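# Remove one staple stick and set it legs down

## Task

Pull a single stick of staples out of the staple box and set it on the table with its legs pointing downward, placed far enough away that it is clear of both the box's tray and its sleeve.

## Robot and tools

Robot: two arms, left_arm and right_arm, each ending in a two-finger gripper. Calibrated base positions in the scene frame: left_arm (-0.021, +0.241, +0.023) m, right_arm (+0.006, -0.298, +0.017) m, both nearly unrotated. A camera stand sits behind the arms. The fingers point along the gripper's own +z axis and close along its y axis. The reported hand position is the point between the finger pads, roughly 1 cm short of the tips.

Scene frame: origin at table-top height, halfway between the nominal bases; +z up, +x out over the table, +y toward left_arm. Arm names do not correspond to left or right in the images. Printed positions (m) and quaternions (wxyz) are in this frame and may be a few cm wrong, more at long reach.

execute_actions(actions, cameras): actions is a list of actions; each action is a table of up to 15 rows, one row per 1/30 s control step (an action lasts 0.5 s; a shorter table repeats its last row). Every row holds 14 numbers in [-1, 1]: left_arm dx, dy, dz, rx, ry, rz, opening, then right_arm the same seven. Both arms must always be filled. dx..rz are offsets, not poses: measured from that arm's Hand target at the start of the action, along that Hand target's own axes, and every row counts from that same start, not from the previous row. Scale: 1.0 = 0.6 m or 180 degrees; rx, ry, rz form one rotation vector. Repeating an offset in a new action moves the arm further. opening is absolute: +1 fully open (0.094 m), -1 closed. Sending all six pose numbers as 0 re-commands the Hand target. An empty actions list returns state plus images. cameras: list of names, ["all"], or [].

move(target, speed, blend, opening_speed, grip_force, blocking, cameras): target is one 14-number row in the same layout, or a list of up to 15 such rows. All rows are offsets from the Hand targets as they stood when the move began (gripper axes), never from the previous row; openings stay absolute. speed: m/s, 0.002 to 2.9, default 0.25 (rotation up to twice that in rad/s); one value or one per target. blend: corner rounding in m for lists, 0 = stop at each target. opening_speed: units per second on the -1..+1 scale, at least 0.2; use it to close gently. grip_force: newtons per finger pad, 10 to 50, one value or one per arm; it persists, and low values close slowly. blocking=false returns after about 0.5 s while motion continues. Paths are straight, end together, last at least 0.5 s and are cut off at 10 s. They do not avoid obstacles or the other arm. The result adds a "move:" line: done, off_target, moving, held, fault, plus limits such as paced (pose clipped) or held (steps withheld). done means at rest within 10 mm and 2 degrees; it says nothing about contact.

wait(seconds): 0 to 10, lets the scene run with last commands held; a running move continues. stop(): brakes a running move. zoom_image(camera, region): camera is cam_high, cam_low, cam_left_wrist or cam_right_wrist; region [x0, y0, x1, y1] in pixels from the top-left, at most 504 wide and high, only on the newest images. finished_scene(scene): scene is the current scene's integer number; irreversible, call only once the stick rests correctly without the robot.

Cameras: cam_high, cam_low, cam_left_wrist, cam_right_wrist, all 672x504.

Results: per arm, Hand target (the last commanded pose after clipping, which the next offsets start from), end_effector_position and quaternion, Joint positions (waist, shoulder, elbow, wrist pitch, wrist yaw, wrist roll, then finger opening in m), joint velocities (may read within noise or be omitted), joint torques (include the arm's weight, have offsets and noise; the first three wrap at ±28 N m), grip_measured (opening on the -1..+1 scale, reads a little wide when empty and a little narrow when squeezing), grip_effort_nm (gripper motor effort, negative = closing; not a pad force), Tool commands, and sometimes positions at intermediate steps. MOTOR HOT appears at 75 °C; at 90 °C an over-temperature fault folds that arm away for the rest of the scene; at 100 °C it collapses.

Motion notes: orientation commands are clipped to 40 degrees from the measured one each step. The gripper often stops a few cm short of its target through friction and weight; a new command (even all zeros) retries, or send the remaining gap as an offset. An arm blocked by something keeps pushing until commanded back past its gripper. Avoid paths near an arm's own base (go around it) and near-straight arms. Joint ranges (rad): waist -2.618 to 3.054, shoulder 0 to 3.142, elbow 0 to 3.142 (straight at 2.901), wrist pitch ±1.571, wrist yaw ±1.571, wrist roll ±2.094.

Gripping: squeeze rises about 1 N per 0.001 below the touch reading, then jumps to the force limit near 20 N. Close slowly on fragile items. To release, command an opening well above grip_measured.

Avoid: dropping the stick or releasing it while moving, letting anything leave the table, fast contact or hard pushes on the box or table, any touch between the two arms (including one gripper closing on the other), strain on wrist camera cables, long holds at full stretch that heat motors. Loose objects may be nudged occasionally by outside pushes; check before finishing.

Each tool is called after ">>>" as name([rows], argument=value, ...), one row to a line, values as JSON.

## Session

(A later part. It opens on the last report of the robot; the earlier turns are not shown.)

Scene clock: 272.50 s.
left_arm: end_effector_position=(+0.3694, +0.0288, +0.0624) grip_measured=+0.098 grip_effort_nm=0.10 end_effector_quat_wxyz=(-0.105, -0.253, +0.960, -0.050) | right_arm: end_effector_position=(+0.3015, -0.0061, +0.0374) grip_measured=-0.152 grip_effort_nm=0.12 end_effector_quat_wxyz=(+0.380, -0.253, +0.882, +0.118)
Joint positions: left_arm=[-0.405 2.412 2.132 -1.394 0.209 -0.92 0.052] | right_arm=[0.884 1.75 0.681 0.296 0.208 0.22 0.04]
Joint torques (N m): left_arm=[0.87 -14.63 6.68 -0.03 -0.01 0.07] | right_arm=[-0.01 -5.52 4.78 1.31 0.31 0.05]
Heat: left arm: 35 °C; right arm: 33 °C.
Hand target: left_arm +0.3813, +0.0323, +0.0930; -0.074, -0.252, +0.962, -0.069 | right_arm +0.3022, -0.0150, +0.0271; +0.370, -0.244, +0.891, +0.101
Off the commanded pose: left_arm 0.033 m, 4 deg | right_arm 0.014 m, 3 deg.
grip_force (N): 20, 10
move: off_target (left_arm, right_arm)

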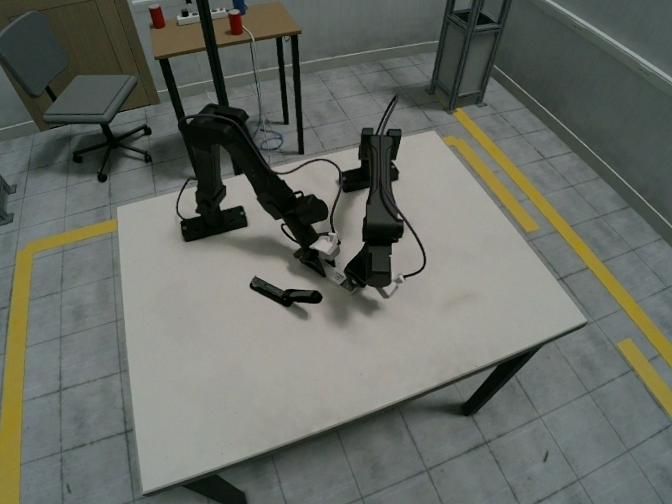

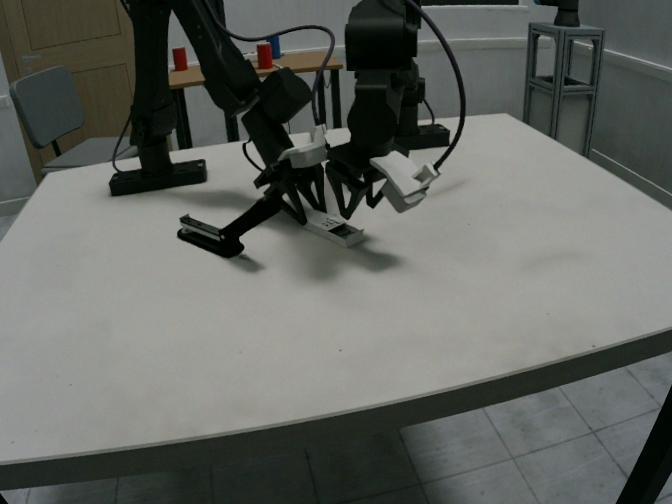

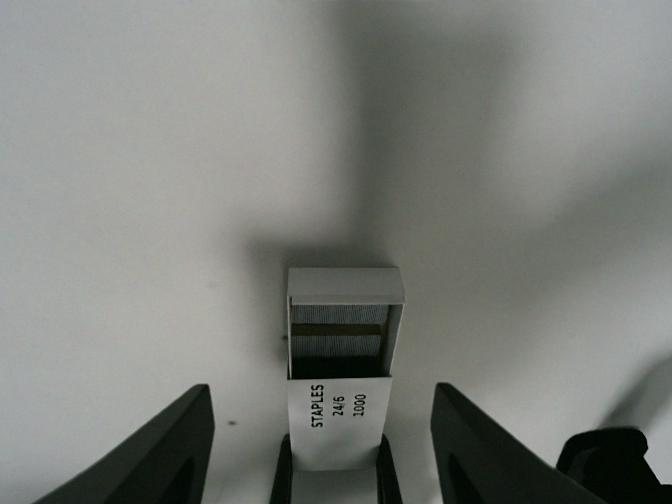

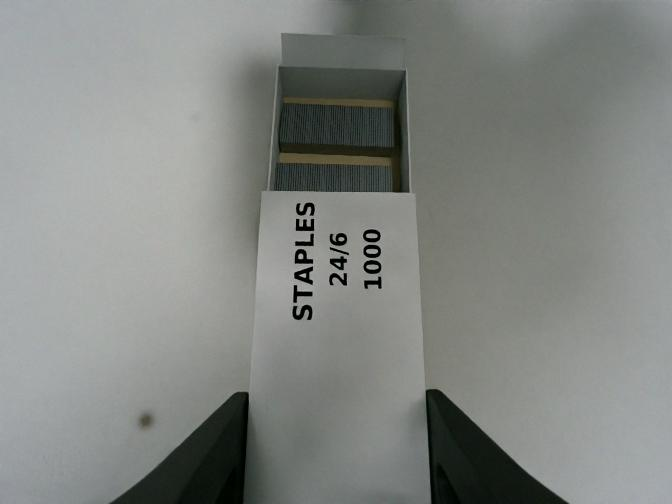

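>>> move([
  [0,0,0,0,0,0,0.1,0,0,0,0,0,0,0.1],
  [0,0,-0.03,0,0,0,0.1,0,0,-0.14,0,0,0,0.1],
], cameras=["cam_right_wrist"], speed=0.1, opening_speed=0.4)

>>> move(target=[0.025,-0.011,0.009,-0.0338,-0.0558,0.4986,0.1,0,0,0,0,0,0,0.1], cameras=["all"], speed=0.15)

Scene clock: 287.93 s.
left_arm: end_effector_position=(+0.3739, +0.0305, +0.0865) grip_measured=+0.098 grip_effort_nm=0.11 end_effector_quat_wxyz=(-0.099, -0.252, +0.961, -0.055) | right_arm: end_effector_position=(+0.2553, -0.0368, +0.0846) grip_measured=+0.098 grip_effort_nm=0.13 end_effector_quat_wxyz=(+0.371, -0.251, +0.887, +0.112)
Joint positions: left_arm=[-0.397 2.412 2.228 -1.477 0.209 -0.913 0.052] | right_arm=[0.952 1.404 0.601 -0.005 0.259 0.278 0.052]
Joint torques (N m): left_arm=[0.95 -13.41 6.57 0 0 0.11] | right_arm=[0.46 -7.15 5.24 1.05 0.41 0.09]
Heat: left arm: 37 °C; right arm: 33 °C.
Hand target: left_arm +0.3832, +0.0353, +0.1106; -0.074, -0.252, +0.962, -0.069 | right_arm +0.2509, -0.0452, +0.0864; +0.370, -0.244, +0.891, +0.101
Off the commanded pose: left_arm 0.026 m, 3 deg | right_arm 0.010 m, 2 deg.
grip_force (N): 20, 10
move: off_target (left_arm)
Images, in order (width x height): cam_right_wrist 672x504.

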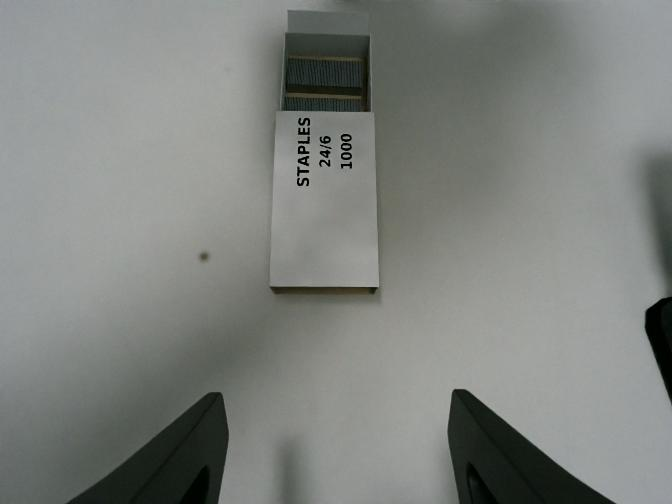

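Scene clock: 294.27 s.
left_arm: end_effector_position=(+0.3676, +0.0302, +0.0856) grip_measured=+0.098 grip_effort_nm=0.10 end_effector_quat_wxyz=(+0.019, +0.483, +0.875, -0.038) | right_arm: end_effector_position=(+0.2553, -0.0368, +0.0846) grip_measured=+0.098 grip_effort_nm=0.13 end_effector_quat_wxyz=(+0.371, -0.251, +0.887, +0.112)
Joint positions: left_arm=[-0.457 2.23 1.929 -1.235 0.077 0.54 0.052] | right_arm=[0.952 1.404 0.601 -0.005 0.259 0.278 0.052]
Joint torques (N m): left_arm=[-0.75 -14.31 3.62 0.7 0 0.1] | right_arm=[0.47 -7.15 5.26 1.05 0.41 0.09]
Heat: left arm: 37 °C; right arm: 33 °C.
Hand target: left_arm +0.3730, +0.0216, +0.1086; +0.060, +0.498, +0.864, -0.035 | right_arm +0.2509, -0.0452, +0.0864; +0.370, -0.244, +0.891, +0.101
Off the commanded pose: left_arm 0.025 m, 5 deg | right_arm 0.010 m, 2 deg.
grip_force (N): 20, 10
move: off_target (left_arm)

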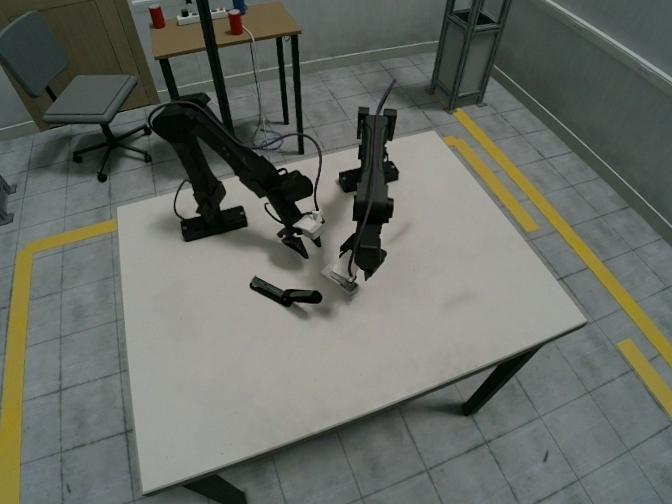

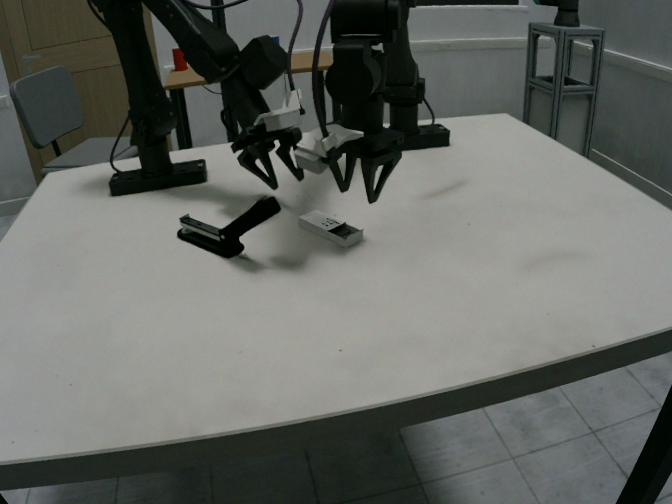

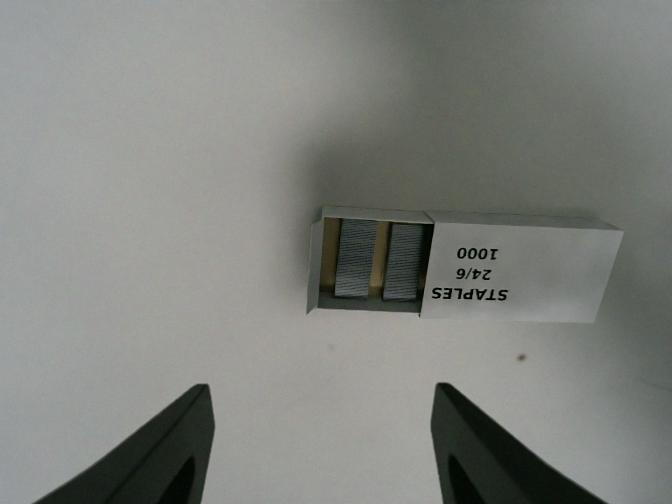

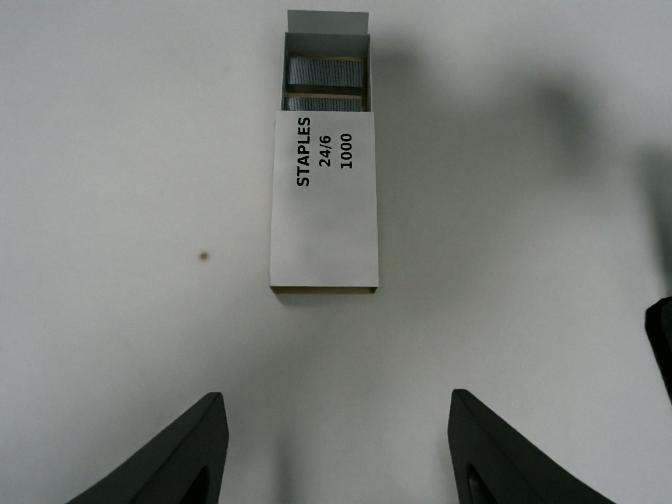

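>>> move(target=[0.0133,-0.013,0.04,0.003,0,0.022,0.1,0,0,0,0,0,0,0.1], cameras=["cam_left_wrist","cam_right_wrist","cam_low"], speed=0.08)

>>> zoom_image(camera="cam_left_wrist", region=[150, 180, 500, 440])

>>> zoom_image(camera="cam_low", region=[300, 160, 380, 250])

Scene clock: 307.63 s.
left_arm: end_effector_position=(+0.3579, +0.0313, +0.0625) grip_measured=+0.098 grip_effort_nm=0.11 end_effector_quat_wxyz=(+0.019, +0.514, +0.857, -0.037) | right_arm: end_effector_position=(+0.2553, -0.0368, +0.0846) grip_measured=+0.098 grip_effort_nm=0.13 end_effector_quat_wxyz=(+0.371, -0.251, +0.887, +0.112)
Joint positions: left_arm=[-0.465 2.204 1.794 -1.128 0.077 0.603 0.052] | right_arm=[0.952 1.404 0.601 -0.005 0.259 0.278 0.052]
Joint torques (N m): left_arm=[-0.7 -13.89 3.7 0.68 0.06 0.11] | right_arm=[0.46 -7.16 5.26 1.06 0.41 0.09]
Heat: left arm: 35 °C; right arm: 33 °C.
Hand target: left_arm +0.3639, +0.0216, +0.0838; +0.059, +0.528, +0.846, -0.037 | right_arm +0.2509, -0.0452, +0.0864; +0.370, -0.244, +0.891, +0.101
Off the commanded pose: left_arm 0.024 m, 5 deg | right_arm 0.010 m, 2 deg.
grip_force (N): 20, 10
move: off_target (left_arm)
Images, in order (width x height): cam_low 672x504, cam_left_wrist 672x504, cam_right_wrist 672x504.

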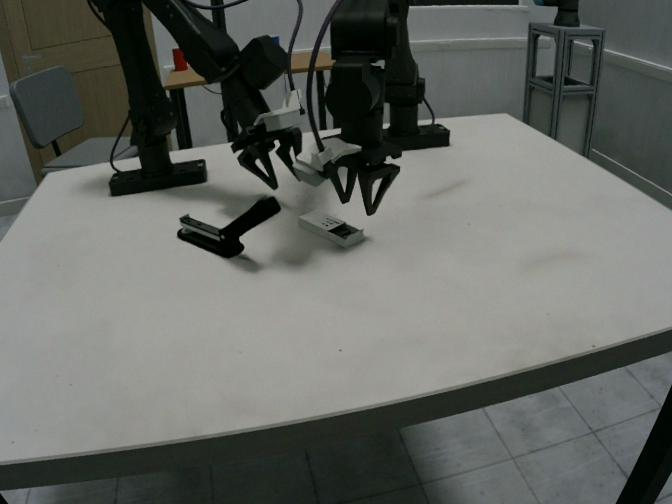

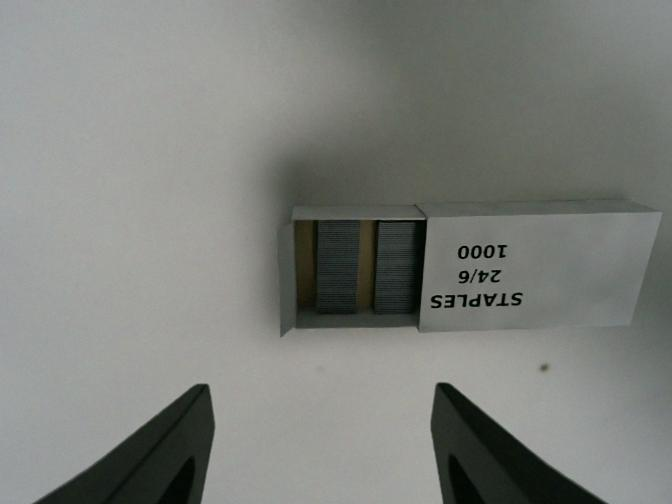

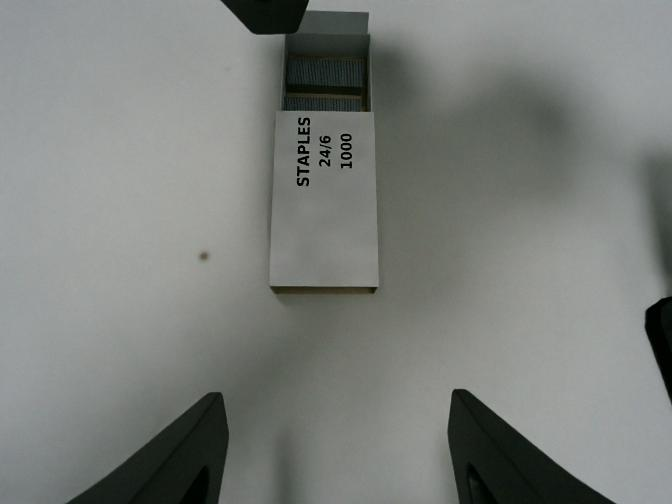

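Scaled by 1.440 from the camera's 672x504 image, which has a finer 960x720 frame.

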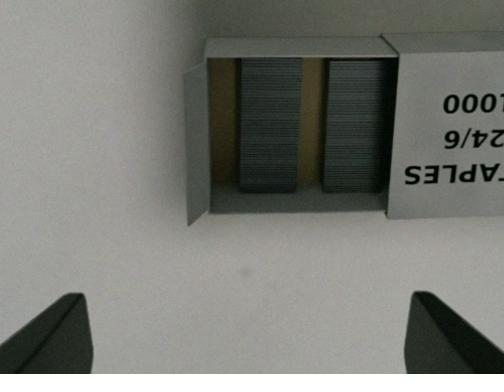

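Scaled by 5.600 from the camera's 672x504 image, which has a finer 960x720 frame.

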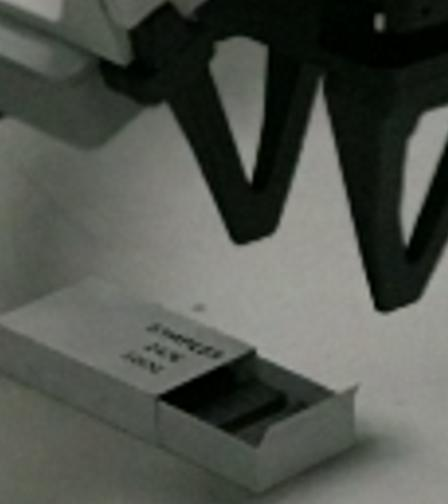

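>>> move([
  [-0.009,0.06,-0.05,0,0,0,0.1,0,0,0,0,0,0,0.1],
  [-0.009,0.06,-0.05,0,0,0,0.1,0.0095,0.0067,0.115,0,0,0,0.1],
], cameras=["all"], speed=0.1)

Scene clock: 360.73 s.
left_arm: end_effector_position=(+0.3946, +0.0418, +0.1063) grip_measured=+0.098 grip_effort_nm=0.11 end_effector_quat_wxyz=(+0.052, +0.517, +0.854, -0.032) | right_arm: end_effector_position=(+0.2792, -0.0242, +0.0313) grip_measured=+0.098 grip_effort_nm=0.13 end_effector_quat_wxyz=(+0.362, -0.242, +0.895, +0.097)
Joint positions: left_arm=[-0.408 2.247 2.035 -1.264 0.077 0.667 0.052] | right_arm=[0.921 1.682 0.618 0.227 0.259 0.275 0.052]
Joint torques (N m): left_arm=[0.21 -9.24 6.95 0.28 0.11 0.11] | right_arm=[-0.53 -4.33 6.69 1.64 0.02 -0.14]
Heat: left arm: 40 °C; right arm: 34 °C.
Hand target: left_arm +0.3968, +0.0364, +0.1142; +0.059, +0.528, +0.846, -0.037 | right_arm +0.2875, -0.0190, +0.0337; +0.370, -0.244, +0.891, +0.101
Off the commanded pose: left_arm 0.010 m, 2 deg | right_arm 0.010 m, 1 deg.
grip_force (N): 20, 10
move: done

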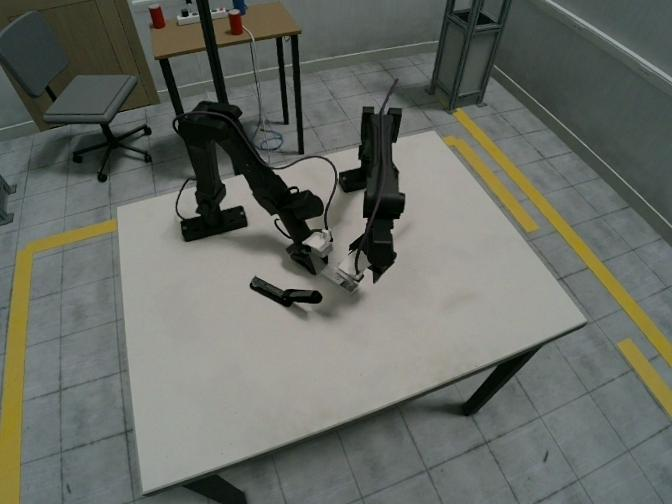

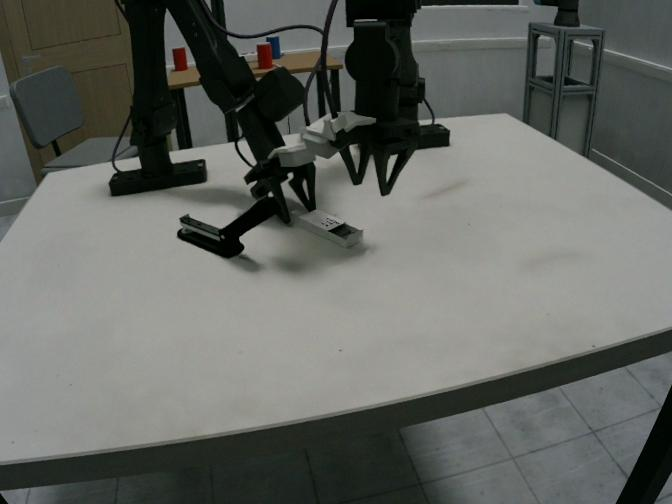

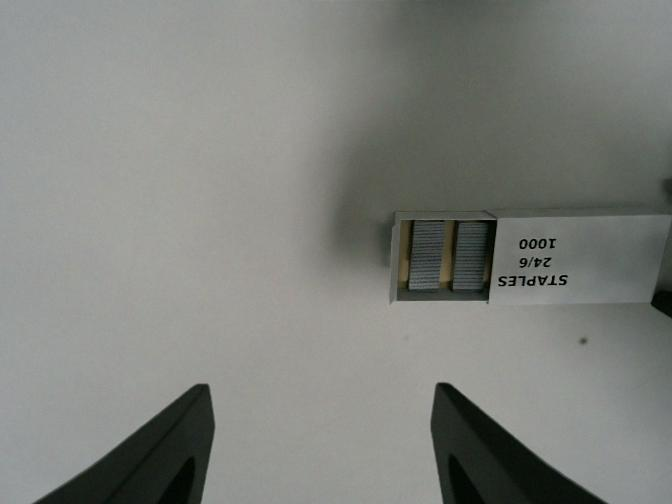

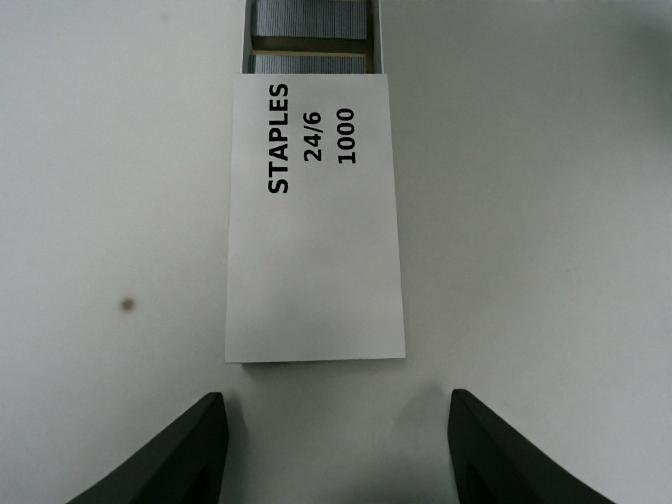

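>>> move(target=[0,0,0,0,0,0,0.1,-0.031,0.0085,0.026,-0.005,0,-0.005,0.1], cameras=["cam_right_wrist","cam_low"], speed=0.06)

>>> zoom_image(camera="cam_low", region=[250, 110, 430, 260])

Scene clock: 364.77 s.
left_arm: end_effector_position=(+0.3946, +0.0418, +0.1063) grip_measured=+0.098 grip_effort_nm=0.11 end_effector_quat_wxyz=(+0.052, +0.517, +0.854, -0.032) | right_arm: end_effector_position=(+0.2976, -0.0068, +0.0339) grip_measured=+0.098 grip_effort_nm=0.13 end_effector_quat_wxyz=(+0.366, -0.256, +0.889, +0.102)
Joint positions: left_arm=[-0.408 2.247 2.035 -1.264 0.077 0.667 0.052] | right_arm=[0.899 1.753 0.707 0.227 0.23 0.23 0.052]
Joint torques (N m): left_arm=[0.13 -9.21 6.99 0.29 0.1 0.14] | right_arm=[-0.5 -5.26 7.47 1.46 -0.03 -0.13]
Heat: left arm: 38 °C; right arm: 34 °C.
Hand target: left_arm +0.3968, +0.0364, +0.1142; +0.059, +0.528, +0.846, -0.037 | right_arm +0.3057, -0.0023, +0.0358; +0.369, -0.254, +0.888, +0.105
Off the commanded pose: left_arm 0.010 m, 2 deg | right_arm 0.010 m, 1 deg.
grip_force (N): 20, 10
move: done
Images, in order (width x height): cam_low 672x504, cam_right_wrist 672x504.

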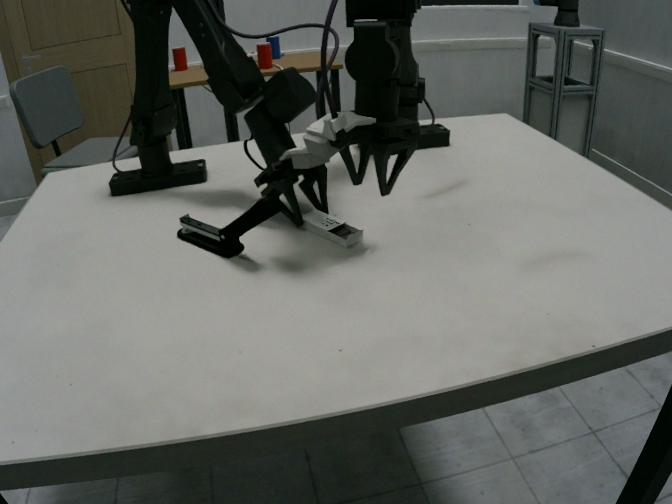

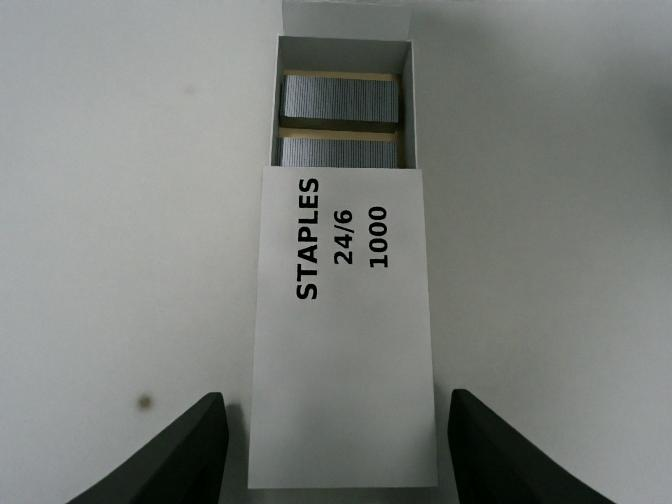

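Scaled by 2.800 from the camera's 672x504 image, which has a finer 960x720 frame.

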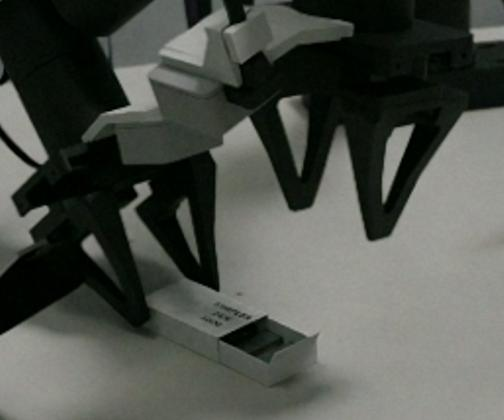

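>>> move(target=[0.006,-0.0467,0.075,0,0,0,0.1,0,0,0,0,0,0,-0.15], cameras=["cam_right_wrist","cam_low","cam_left_wrist"], speed=0.08, opening_speed=0.4)

>>> zoom_image(camera="cam_low", region=[250, 110, 430, 260])

Scene clock: 377.80 s.
left_arm: end_effector_position=(+0.3638, +0.0283, +0.0468) grip_measured=+0.098 grip_effort_nm=0.11 end_effector_quat_wxyz=(+0.019, +0.531, +0.847, -0.037) | right_arm: end_effector_position=(+0.2976, -0.0068, +0.0339) grip_measured=-0.148 grip_effort_nm=-0.11 end_effector_quat_wxyz=(+0.366, -0.256, +0.889, +0.102)
Joint positions: left_arm=[-0.465 2.247 1.802 -1.095 0.077 0.643 0.052] | right_arm=[0.899 1.753 0.707 0.227 0.23 0.23 0.04]
Joint torques (N m): left_arm=[-0.7 -14.23 3.54 0.71 0.06 -0.15] | right_arm=[-0.53 -5.26 7.49 1.46 -0.01 -0.13]
Heat: left arm: 35 °C; right arm: 35 °C.
Hand target: left_arm +0.3728, +0.0216, +0.0692; +0.059, +0.528, +0.846, -0.037 | right_arm +0.3057, -0.0023, +0.0358; +0.369, -0.254, +0.888, +0.105
Off the commanded pose: left_arm 0.025 m, 5 deg | right_arm 0.010 m, 1 deg.
grip_force (N): 20, 10
move: off_target (left_arm)
Images, in order (width x height): cam_low 672x504, cam_left_wrist 672x504, cam_right_wrist 672x504.

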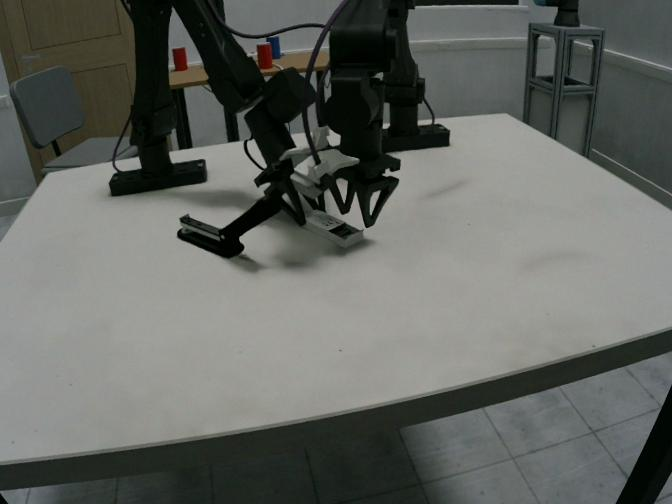

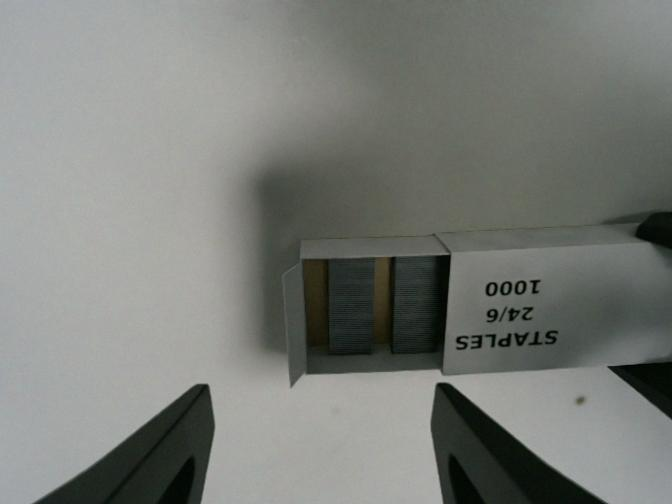

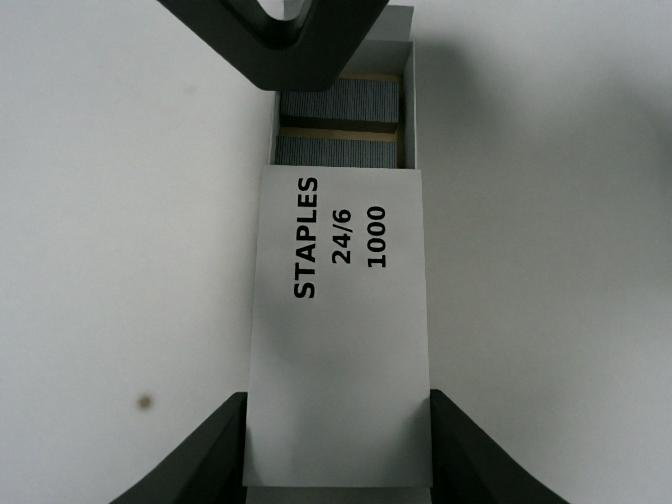

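Scaled by 2.800 from the camera's 672x504 image, which has a finer 960x720 frame.

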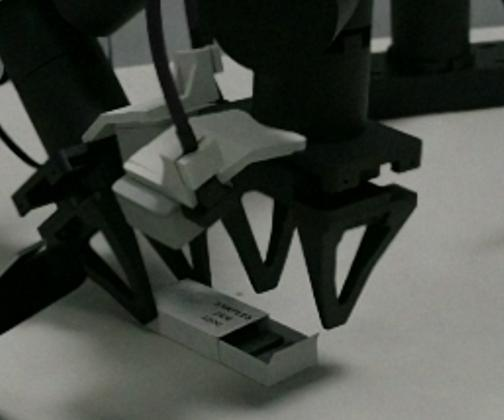

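>>> move(target=[-0.013,0.0147,0.022,0,0,0,0.1,0,0,0,0,0,0,-0.15], cameras=["cam_right_wrist","cam_low","cam_left_wrist"], speed=0.06)

>>> zoom_image(camera="cam_low", region=[290, 150, 410, 260])

Scene clock: 397.43 s.
left_arm: end_effector_position=(+0.3687, +0.0258, +0.0497) grip_measured=+0.098 grip_effort_nm=0.11 end_effector_quat_wxyz=(+0.028, +0.531, +0.846, -0.036) | right_arm: end_effector_position=(+0.2976, -0.0068, +0.0339) grip_measured=-0.148 grip_effort_nm=-0.11 end_effector_quat_wxyz=(+0.366, -0.256, +0.889, +0.102)
Joint positions: left_arm=[-0.465 2.247 1.813 -1.086 0.077 0.643 0.052] | right_arm=[0.899 1.753 0.707 0.227 0.23 0.23 0.04]
Joint torques (N m): left_arm=[-0.23 -9.1 6.78 0.73 0.06 -0.11] | right_arm=[-0.5 -5.24 7.5 1.47 -0.02 -0.13]
Heat: left arm: 35 °C; right arm: 35 °C.
Hand target: left_arm +0.3849, +0.0169, +0.0572; +0.059, +0.528, +0.846, -0.037 | right_arm +0.3057, -0.0023, +0.0358; +0.369, -0.254, +0.888, +0.105
Off the commanded pose: left_arm 0.020 m, 4 deg | right_arm 0.010 m, 1 deg.
grip_force (N): 20, 10
move: off_target (left_arm)
Images, in order (width x height): cam_low 672x504, cam_left_wrist 672x504, cam_right_wrist 672x504.

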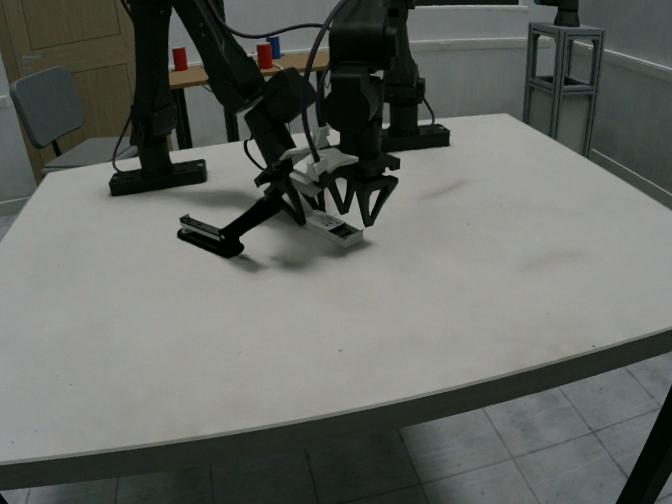

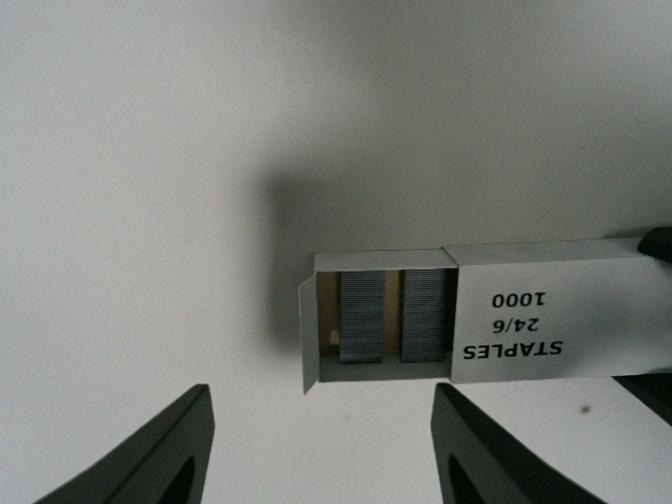

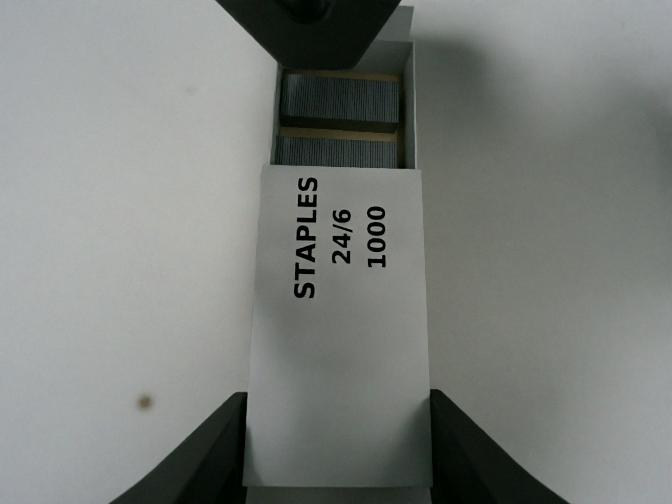

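Scaled by 4.200 from the camera's 672x504 image, which has a finer 960x720 frame.

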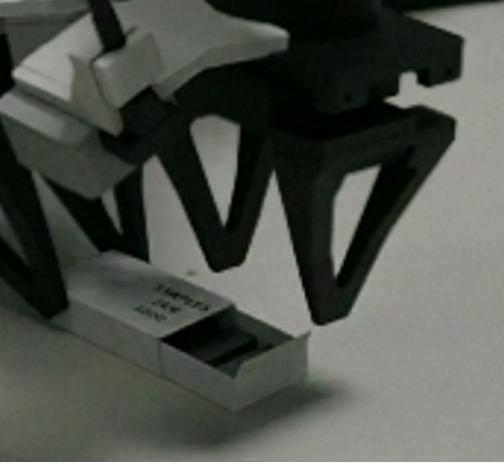

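>>> move(target=[-0.0045,0.0055,0.0377,0,0,0,0.1,0,0,0,0,0,0,-0.15], cameras=["cam_right_wrist","cam_low","cam_left_wrist"], speed=0.05)

>>> zoom_image(camera="cam_low", region=[290, 150, 410, 260])

Scene clock: 402.43 s.
left_arm: end_effector_position=(+0.3766, +0.0217, +0.0300) grip_measured=+0.098 grip_effort_nm=0.10 end_effector_quat_wxyz=(+0.032, +0.531, +0.846, -0.036) | right_arm: end_effector_position=(+0.2976, -0.0068, +0.0339) grip_measured=-0.148 grip_effort_nm=-0.11 end_effector_quat_wxyz=(+0.366, -0.256, +0.889, +0.102)
Joint positions: left_arm=[-0.465 2.294 1.813 -1.031 0.077 0.643 0.052] | right_arm=[0.899 1.753 0.707 0.227 0.23 0.23 0.04]
Joint torques (N m): left_arm=[-0.53 -9.46 6.05 0.76 0.09 -0.13] | right_arm=[-0.51 -5.26 7.49 1.47 -0.02 -0.13]
Heat: left arm: 35 °C; right arm: 35 °C.
Hand target: left_arm +0.3904, +0.0131, +0.0351; +0.059, +0.528, +0.846, -0.037 | right_arm +0.3057, -0.0023, +0.0358; +0.369, -0.254, +0.888, +0.105
Off the commanded pose: left_arm 0.017 m, 3 deg | right_arm 0.010 m, 1 deg.
grip_force (N): 20, 10
move: off_target (left_arm)
Images, in order (width x height): cam_low 672x504, cam_left_wrist 672x504, cam_right_wrist 672x504.

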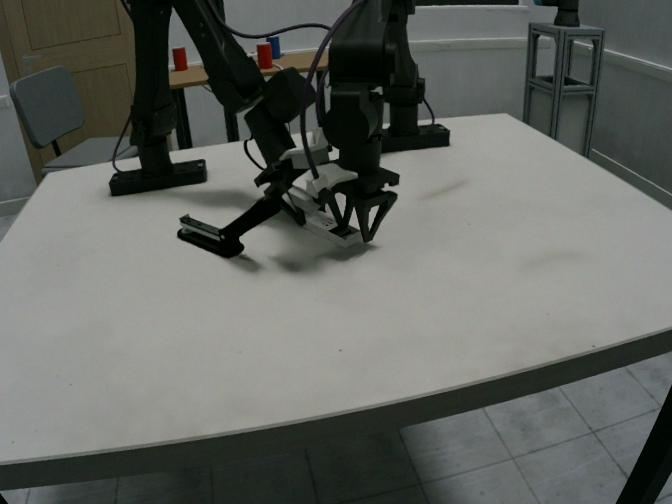

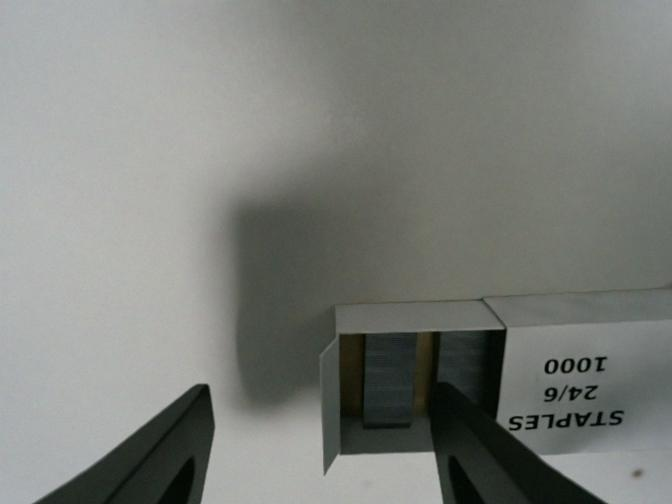

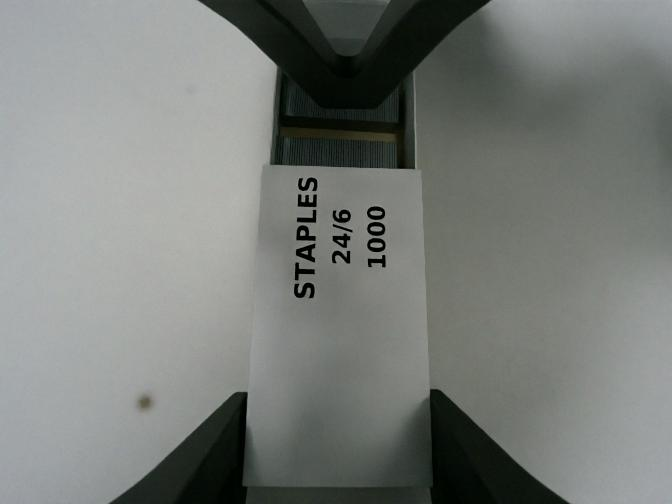

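Scaled by 4.200 from the camera's 672x504 image, which has a finer 960x720 frame.

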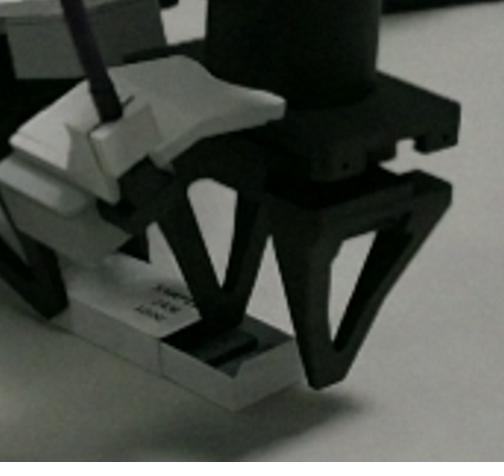

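>>> move(target=[0.002,-0.002,0.022,0,0,0,0.1,0,0,0,0,0,0,-0.15], cameras=["cam_right_wrist","cam_low","cam_left_wrist"], speed=0.05)

>>> zoom_image(camera="cam_low", region=[290, 150, 410, 260])

Scene clock: 411.47 s.
left_arm: end_effector_position=(+0.3849, +0.0174, +0.0254) grip_measured=+0.098 grip_effort_nm=0.11 end_effector_quat_wxyz=(+0.047, +0.530, +0.846, -0.035) | right_arm: end_effector_position=(+0.2976, -0.0068, +0.0339) grip_measured=-0.148 grip_effort_nm=-0.11 end_effector_quat_wxyz=(+0.366, -0.256, +0.889, +0.102)
Joint positions: left_arm=[-0.465 2.307 1.813 -0.988 0.077 0.64 0.052] | right_arm=[0.899 1.753 0.707 0.227 0.23 0.23 0.04]
Joint torques (N m): left_arm=[-0.75 -9.43 3.69 0.84 0.06 -0.12] | right_arm=[-0.49 -5.26 7.49 1.47 -0.02 -0.14]
Heat: left arm: 36 °C; right arm: 35 °C.
Hand target: left_arm +0.3896, +0.0120, +0.0219; +0.059, +0.528, +0.846, -0.037 | right_arm +0.3057, -0.0023, +0.0358; +0.369, -0.254, +0.888, +0.105
Off the commanded pose: left_arm 0.008 m, 1 deg | right_arm 0.010 m, 1 deg.
grip_force (N): 20, 10
move: done
Images, in order (width x height): cam_low 672x504, cam_left_wrist 672x504, cam_right_wrist 672x504.

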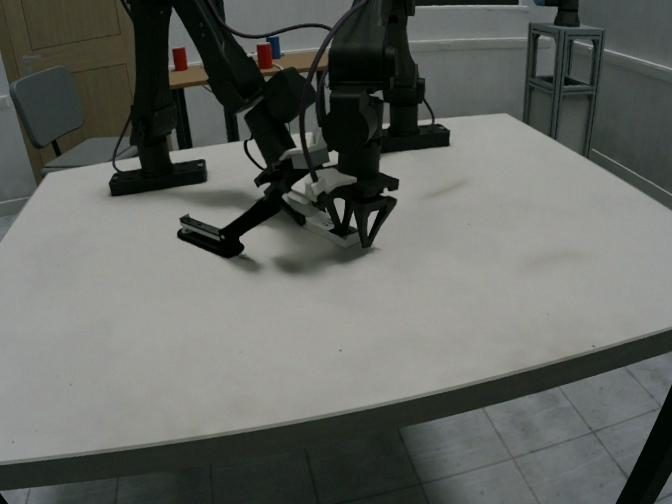

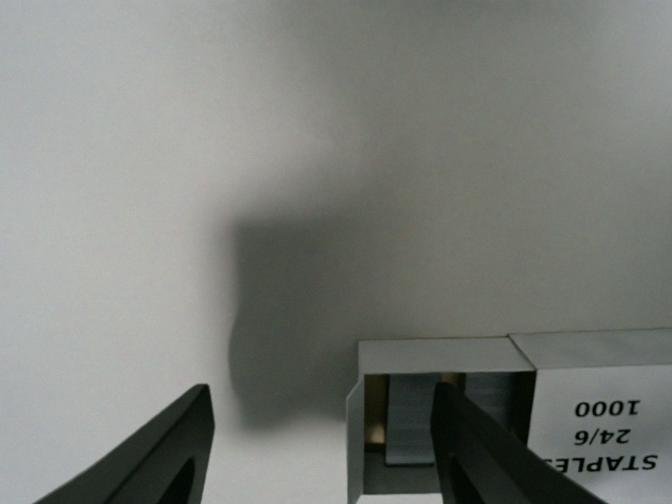

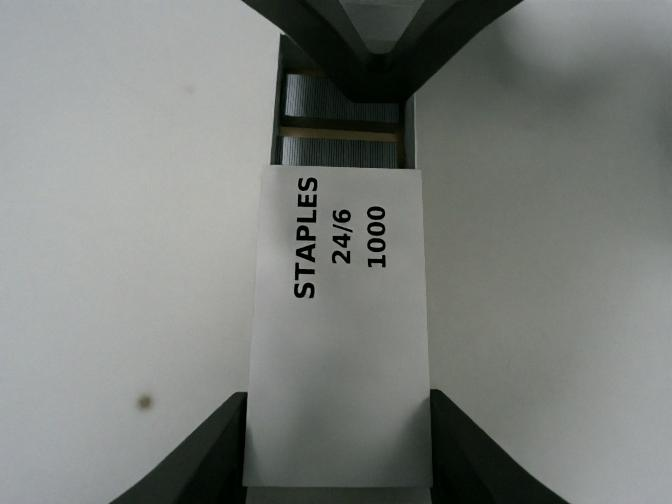

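Scaled by 4.200 from the camera's 672x504 image, which has a finer 960x720 frame.

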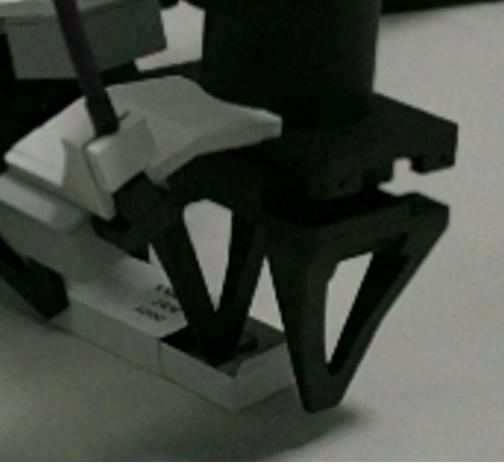

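>>> move(target=[0.011,-0.0107,-0.002,0,0,0,0.1,0,0,0,0,0,0,-0.15], cameras=["cam_right_wrist","cam_left_wrist"], speed=0.05)

Scene clock: 416.40 s.
left_arm: end_effector_position=(+0.3754, +0.0215, +0.0130) grip_measured=+0.098 grip_effort_nm=0.11 end_effector_quat_wxyz=(+0.034, +0.529, +0.847, -0.036) | right_arm: end_effector_position=(+0.2976, -0.0068, +0.0339) grip_measured=-0.148 grip_effort_nm=-0.11 end_effector_quat_wxyz=(+0.366, -0.256, +0.889, +0.102)
Joint positions: left_arm=[-0.466 2.307 1.764 -0.966 0.077 0.637 0.052] | right_arm=[0.899 1.753 0.707 0.227 0.23 0.23 0.04]
Joint torques (N m): left_arm=[-0.81 -12.22 2.86 0.83 0.07 -0.13] | right_arm=[-0.5 -5.27 7.49 1.46 -0.02 -0.13]
Heat: left arm: 35 °C; right arm: 35 °C.
Hand target: left_arm +0.3809, +0.0152, +0.0222; +0.059, +0.528, +0.846, -0.037 | right_arm +0.3057, -0.0023, +0.0358; +0.369, -0.254, +0.888, +0.105
Off the commanded pose: left_arm 0.012 m, 3 deg | right_arm 0.010 m, 1 deg.
grip_force (N): 20, 10
move: off_target (left_arm)
Images, in order (width x height): cam_left_wrist 672x504, cam_right_wrist 672x504.

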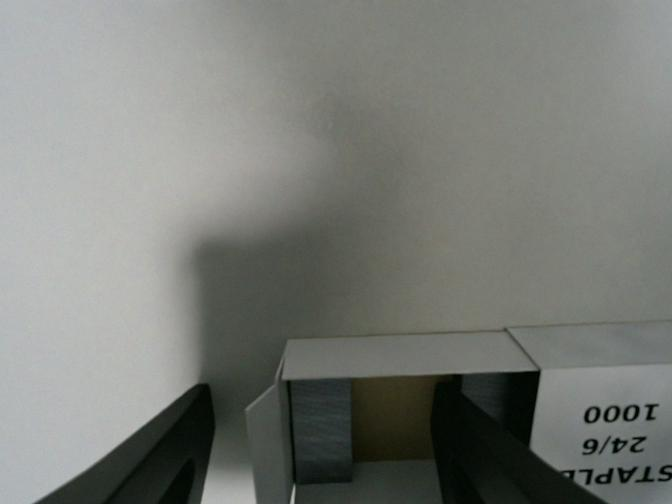

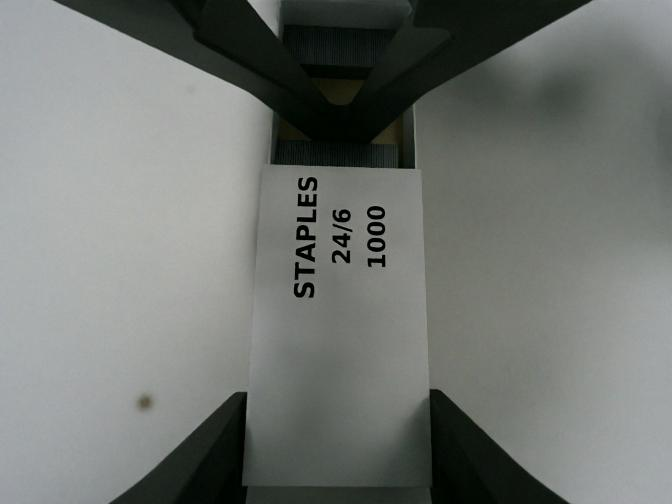

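>>> move(target=[0,0,0,0,0,0,-0.6,0,0,0,0,0,0,-0.15], cameras=["cam_right_wrist","cam_left_wrist","cam_low"], grip_force=[12,10], opening_speed=0.4)

>>> zoom_image(camera="cam_low", region=[290, 150, 410, 260])

Scene clock: 425.47 s.
left_arm: end_effector_position=(+0.3792, +0.0215, +0.0128) grip_measured=-0.597 grip_effort_nm=-0.16 end_effector_quat_wxyz=(+0.041, +0.528, +0.848, -0.035) | right_arm: end_effector_position=(+0.2976, -0.0068, +0.0339) grip_measured=-0.148 grip_effort_nm=-0.11 end_effector_quat_wxyz=(+0.366, -0.256, +0.889, +0.102)
Joint positions: left_arm=[-0.463 2.307 1.762 -0.951 0.075 0.637 0.019] | right_arm=[0.899 1.753 0.707 0.227 0.23 0.23 0.04]
Joint torques (N m): left_arm=[-0.79 -12.26 2.85 0.66 0.05 -0.15] | right_arm=[-0.53 -5.27 7.5 1.47 -0.03 -0.13]
Heat: left arm: 37 °C; right arm: 36 °C.
Hand target: left_arm +0.3809, +0.0152, +0.0222; +0.059, +0.528, +0.846, -0.037 | right_arm +0.3057, -0.0023, +0.0358; +0.369, -0.254, +0.888, +0.105
Off the commanded pose: left_arm 0.011 m, 2 deg | right_arm 0.010 m, 1 deg.
grip_force (N): 12, 10
move: off_target (left_arm)
Images, in order (width x height): cam_low 672x504, cam_left_wrist 672x504, cam_right_wrist 672x504.

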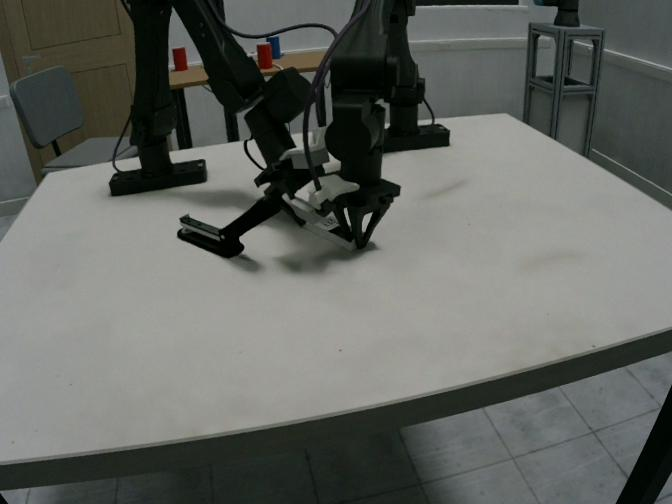

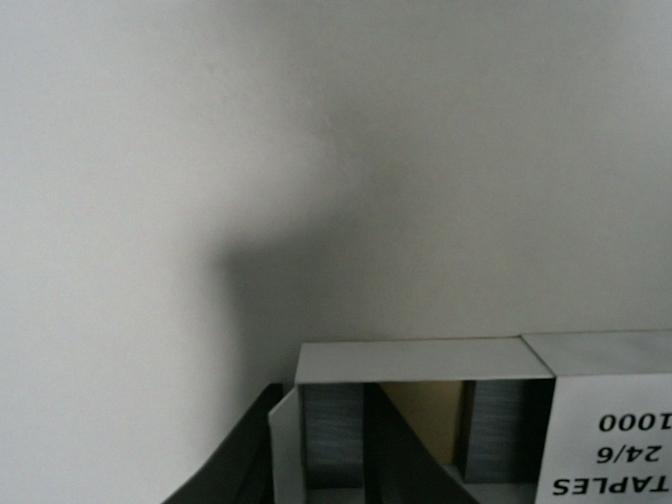

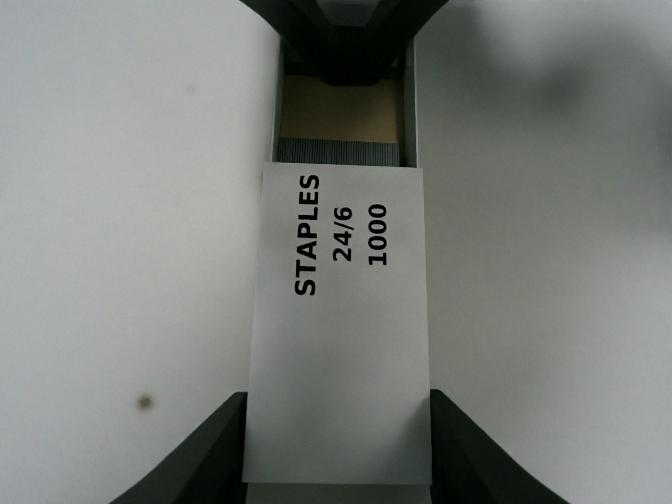

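Scaled by 4.200 from the camera's 672x504 image, which has a finer 960x720 frame.

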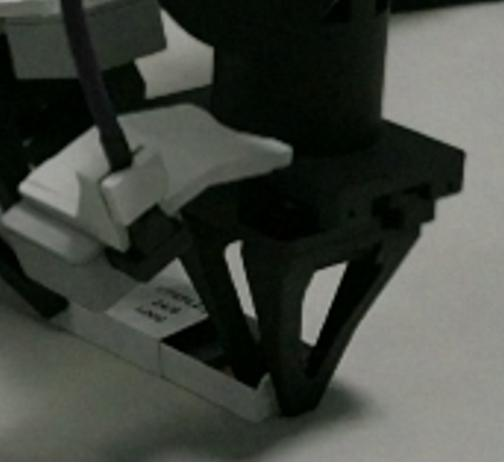

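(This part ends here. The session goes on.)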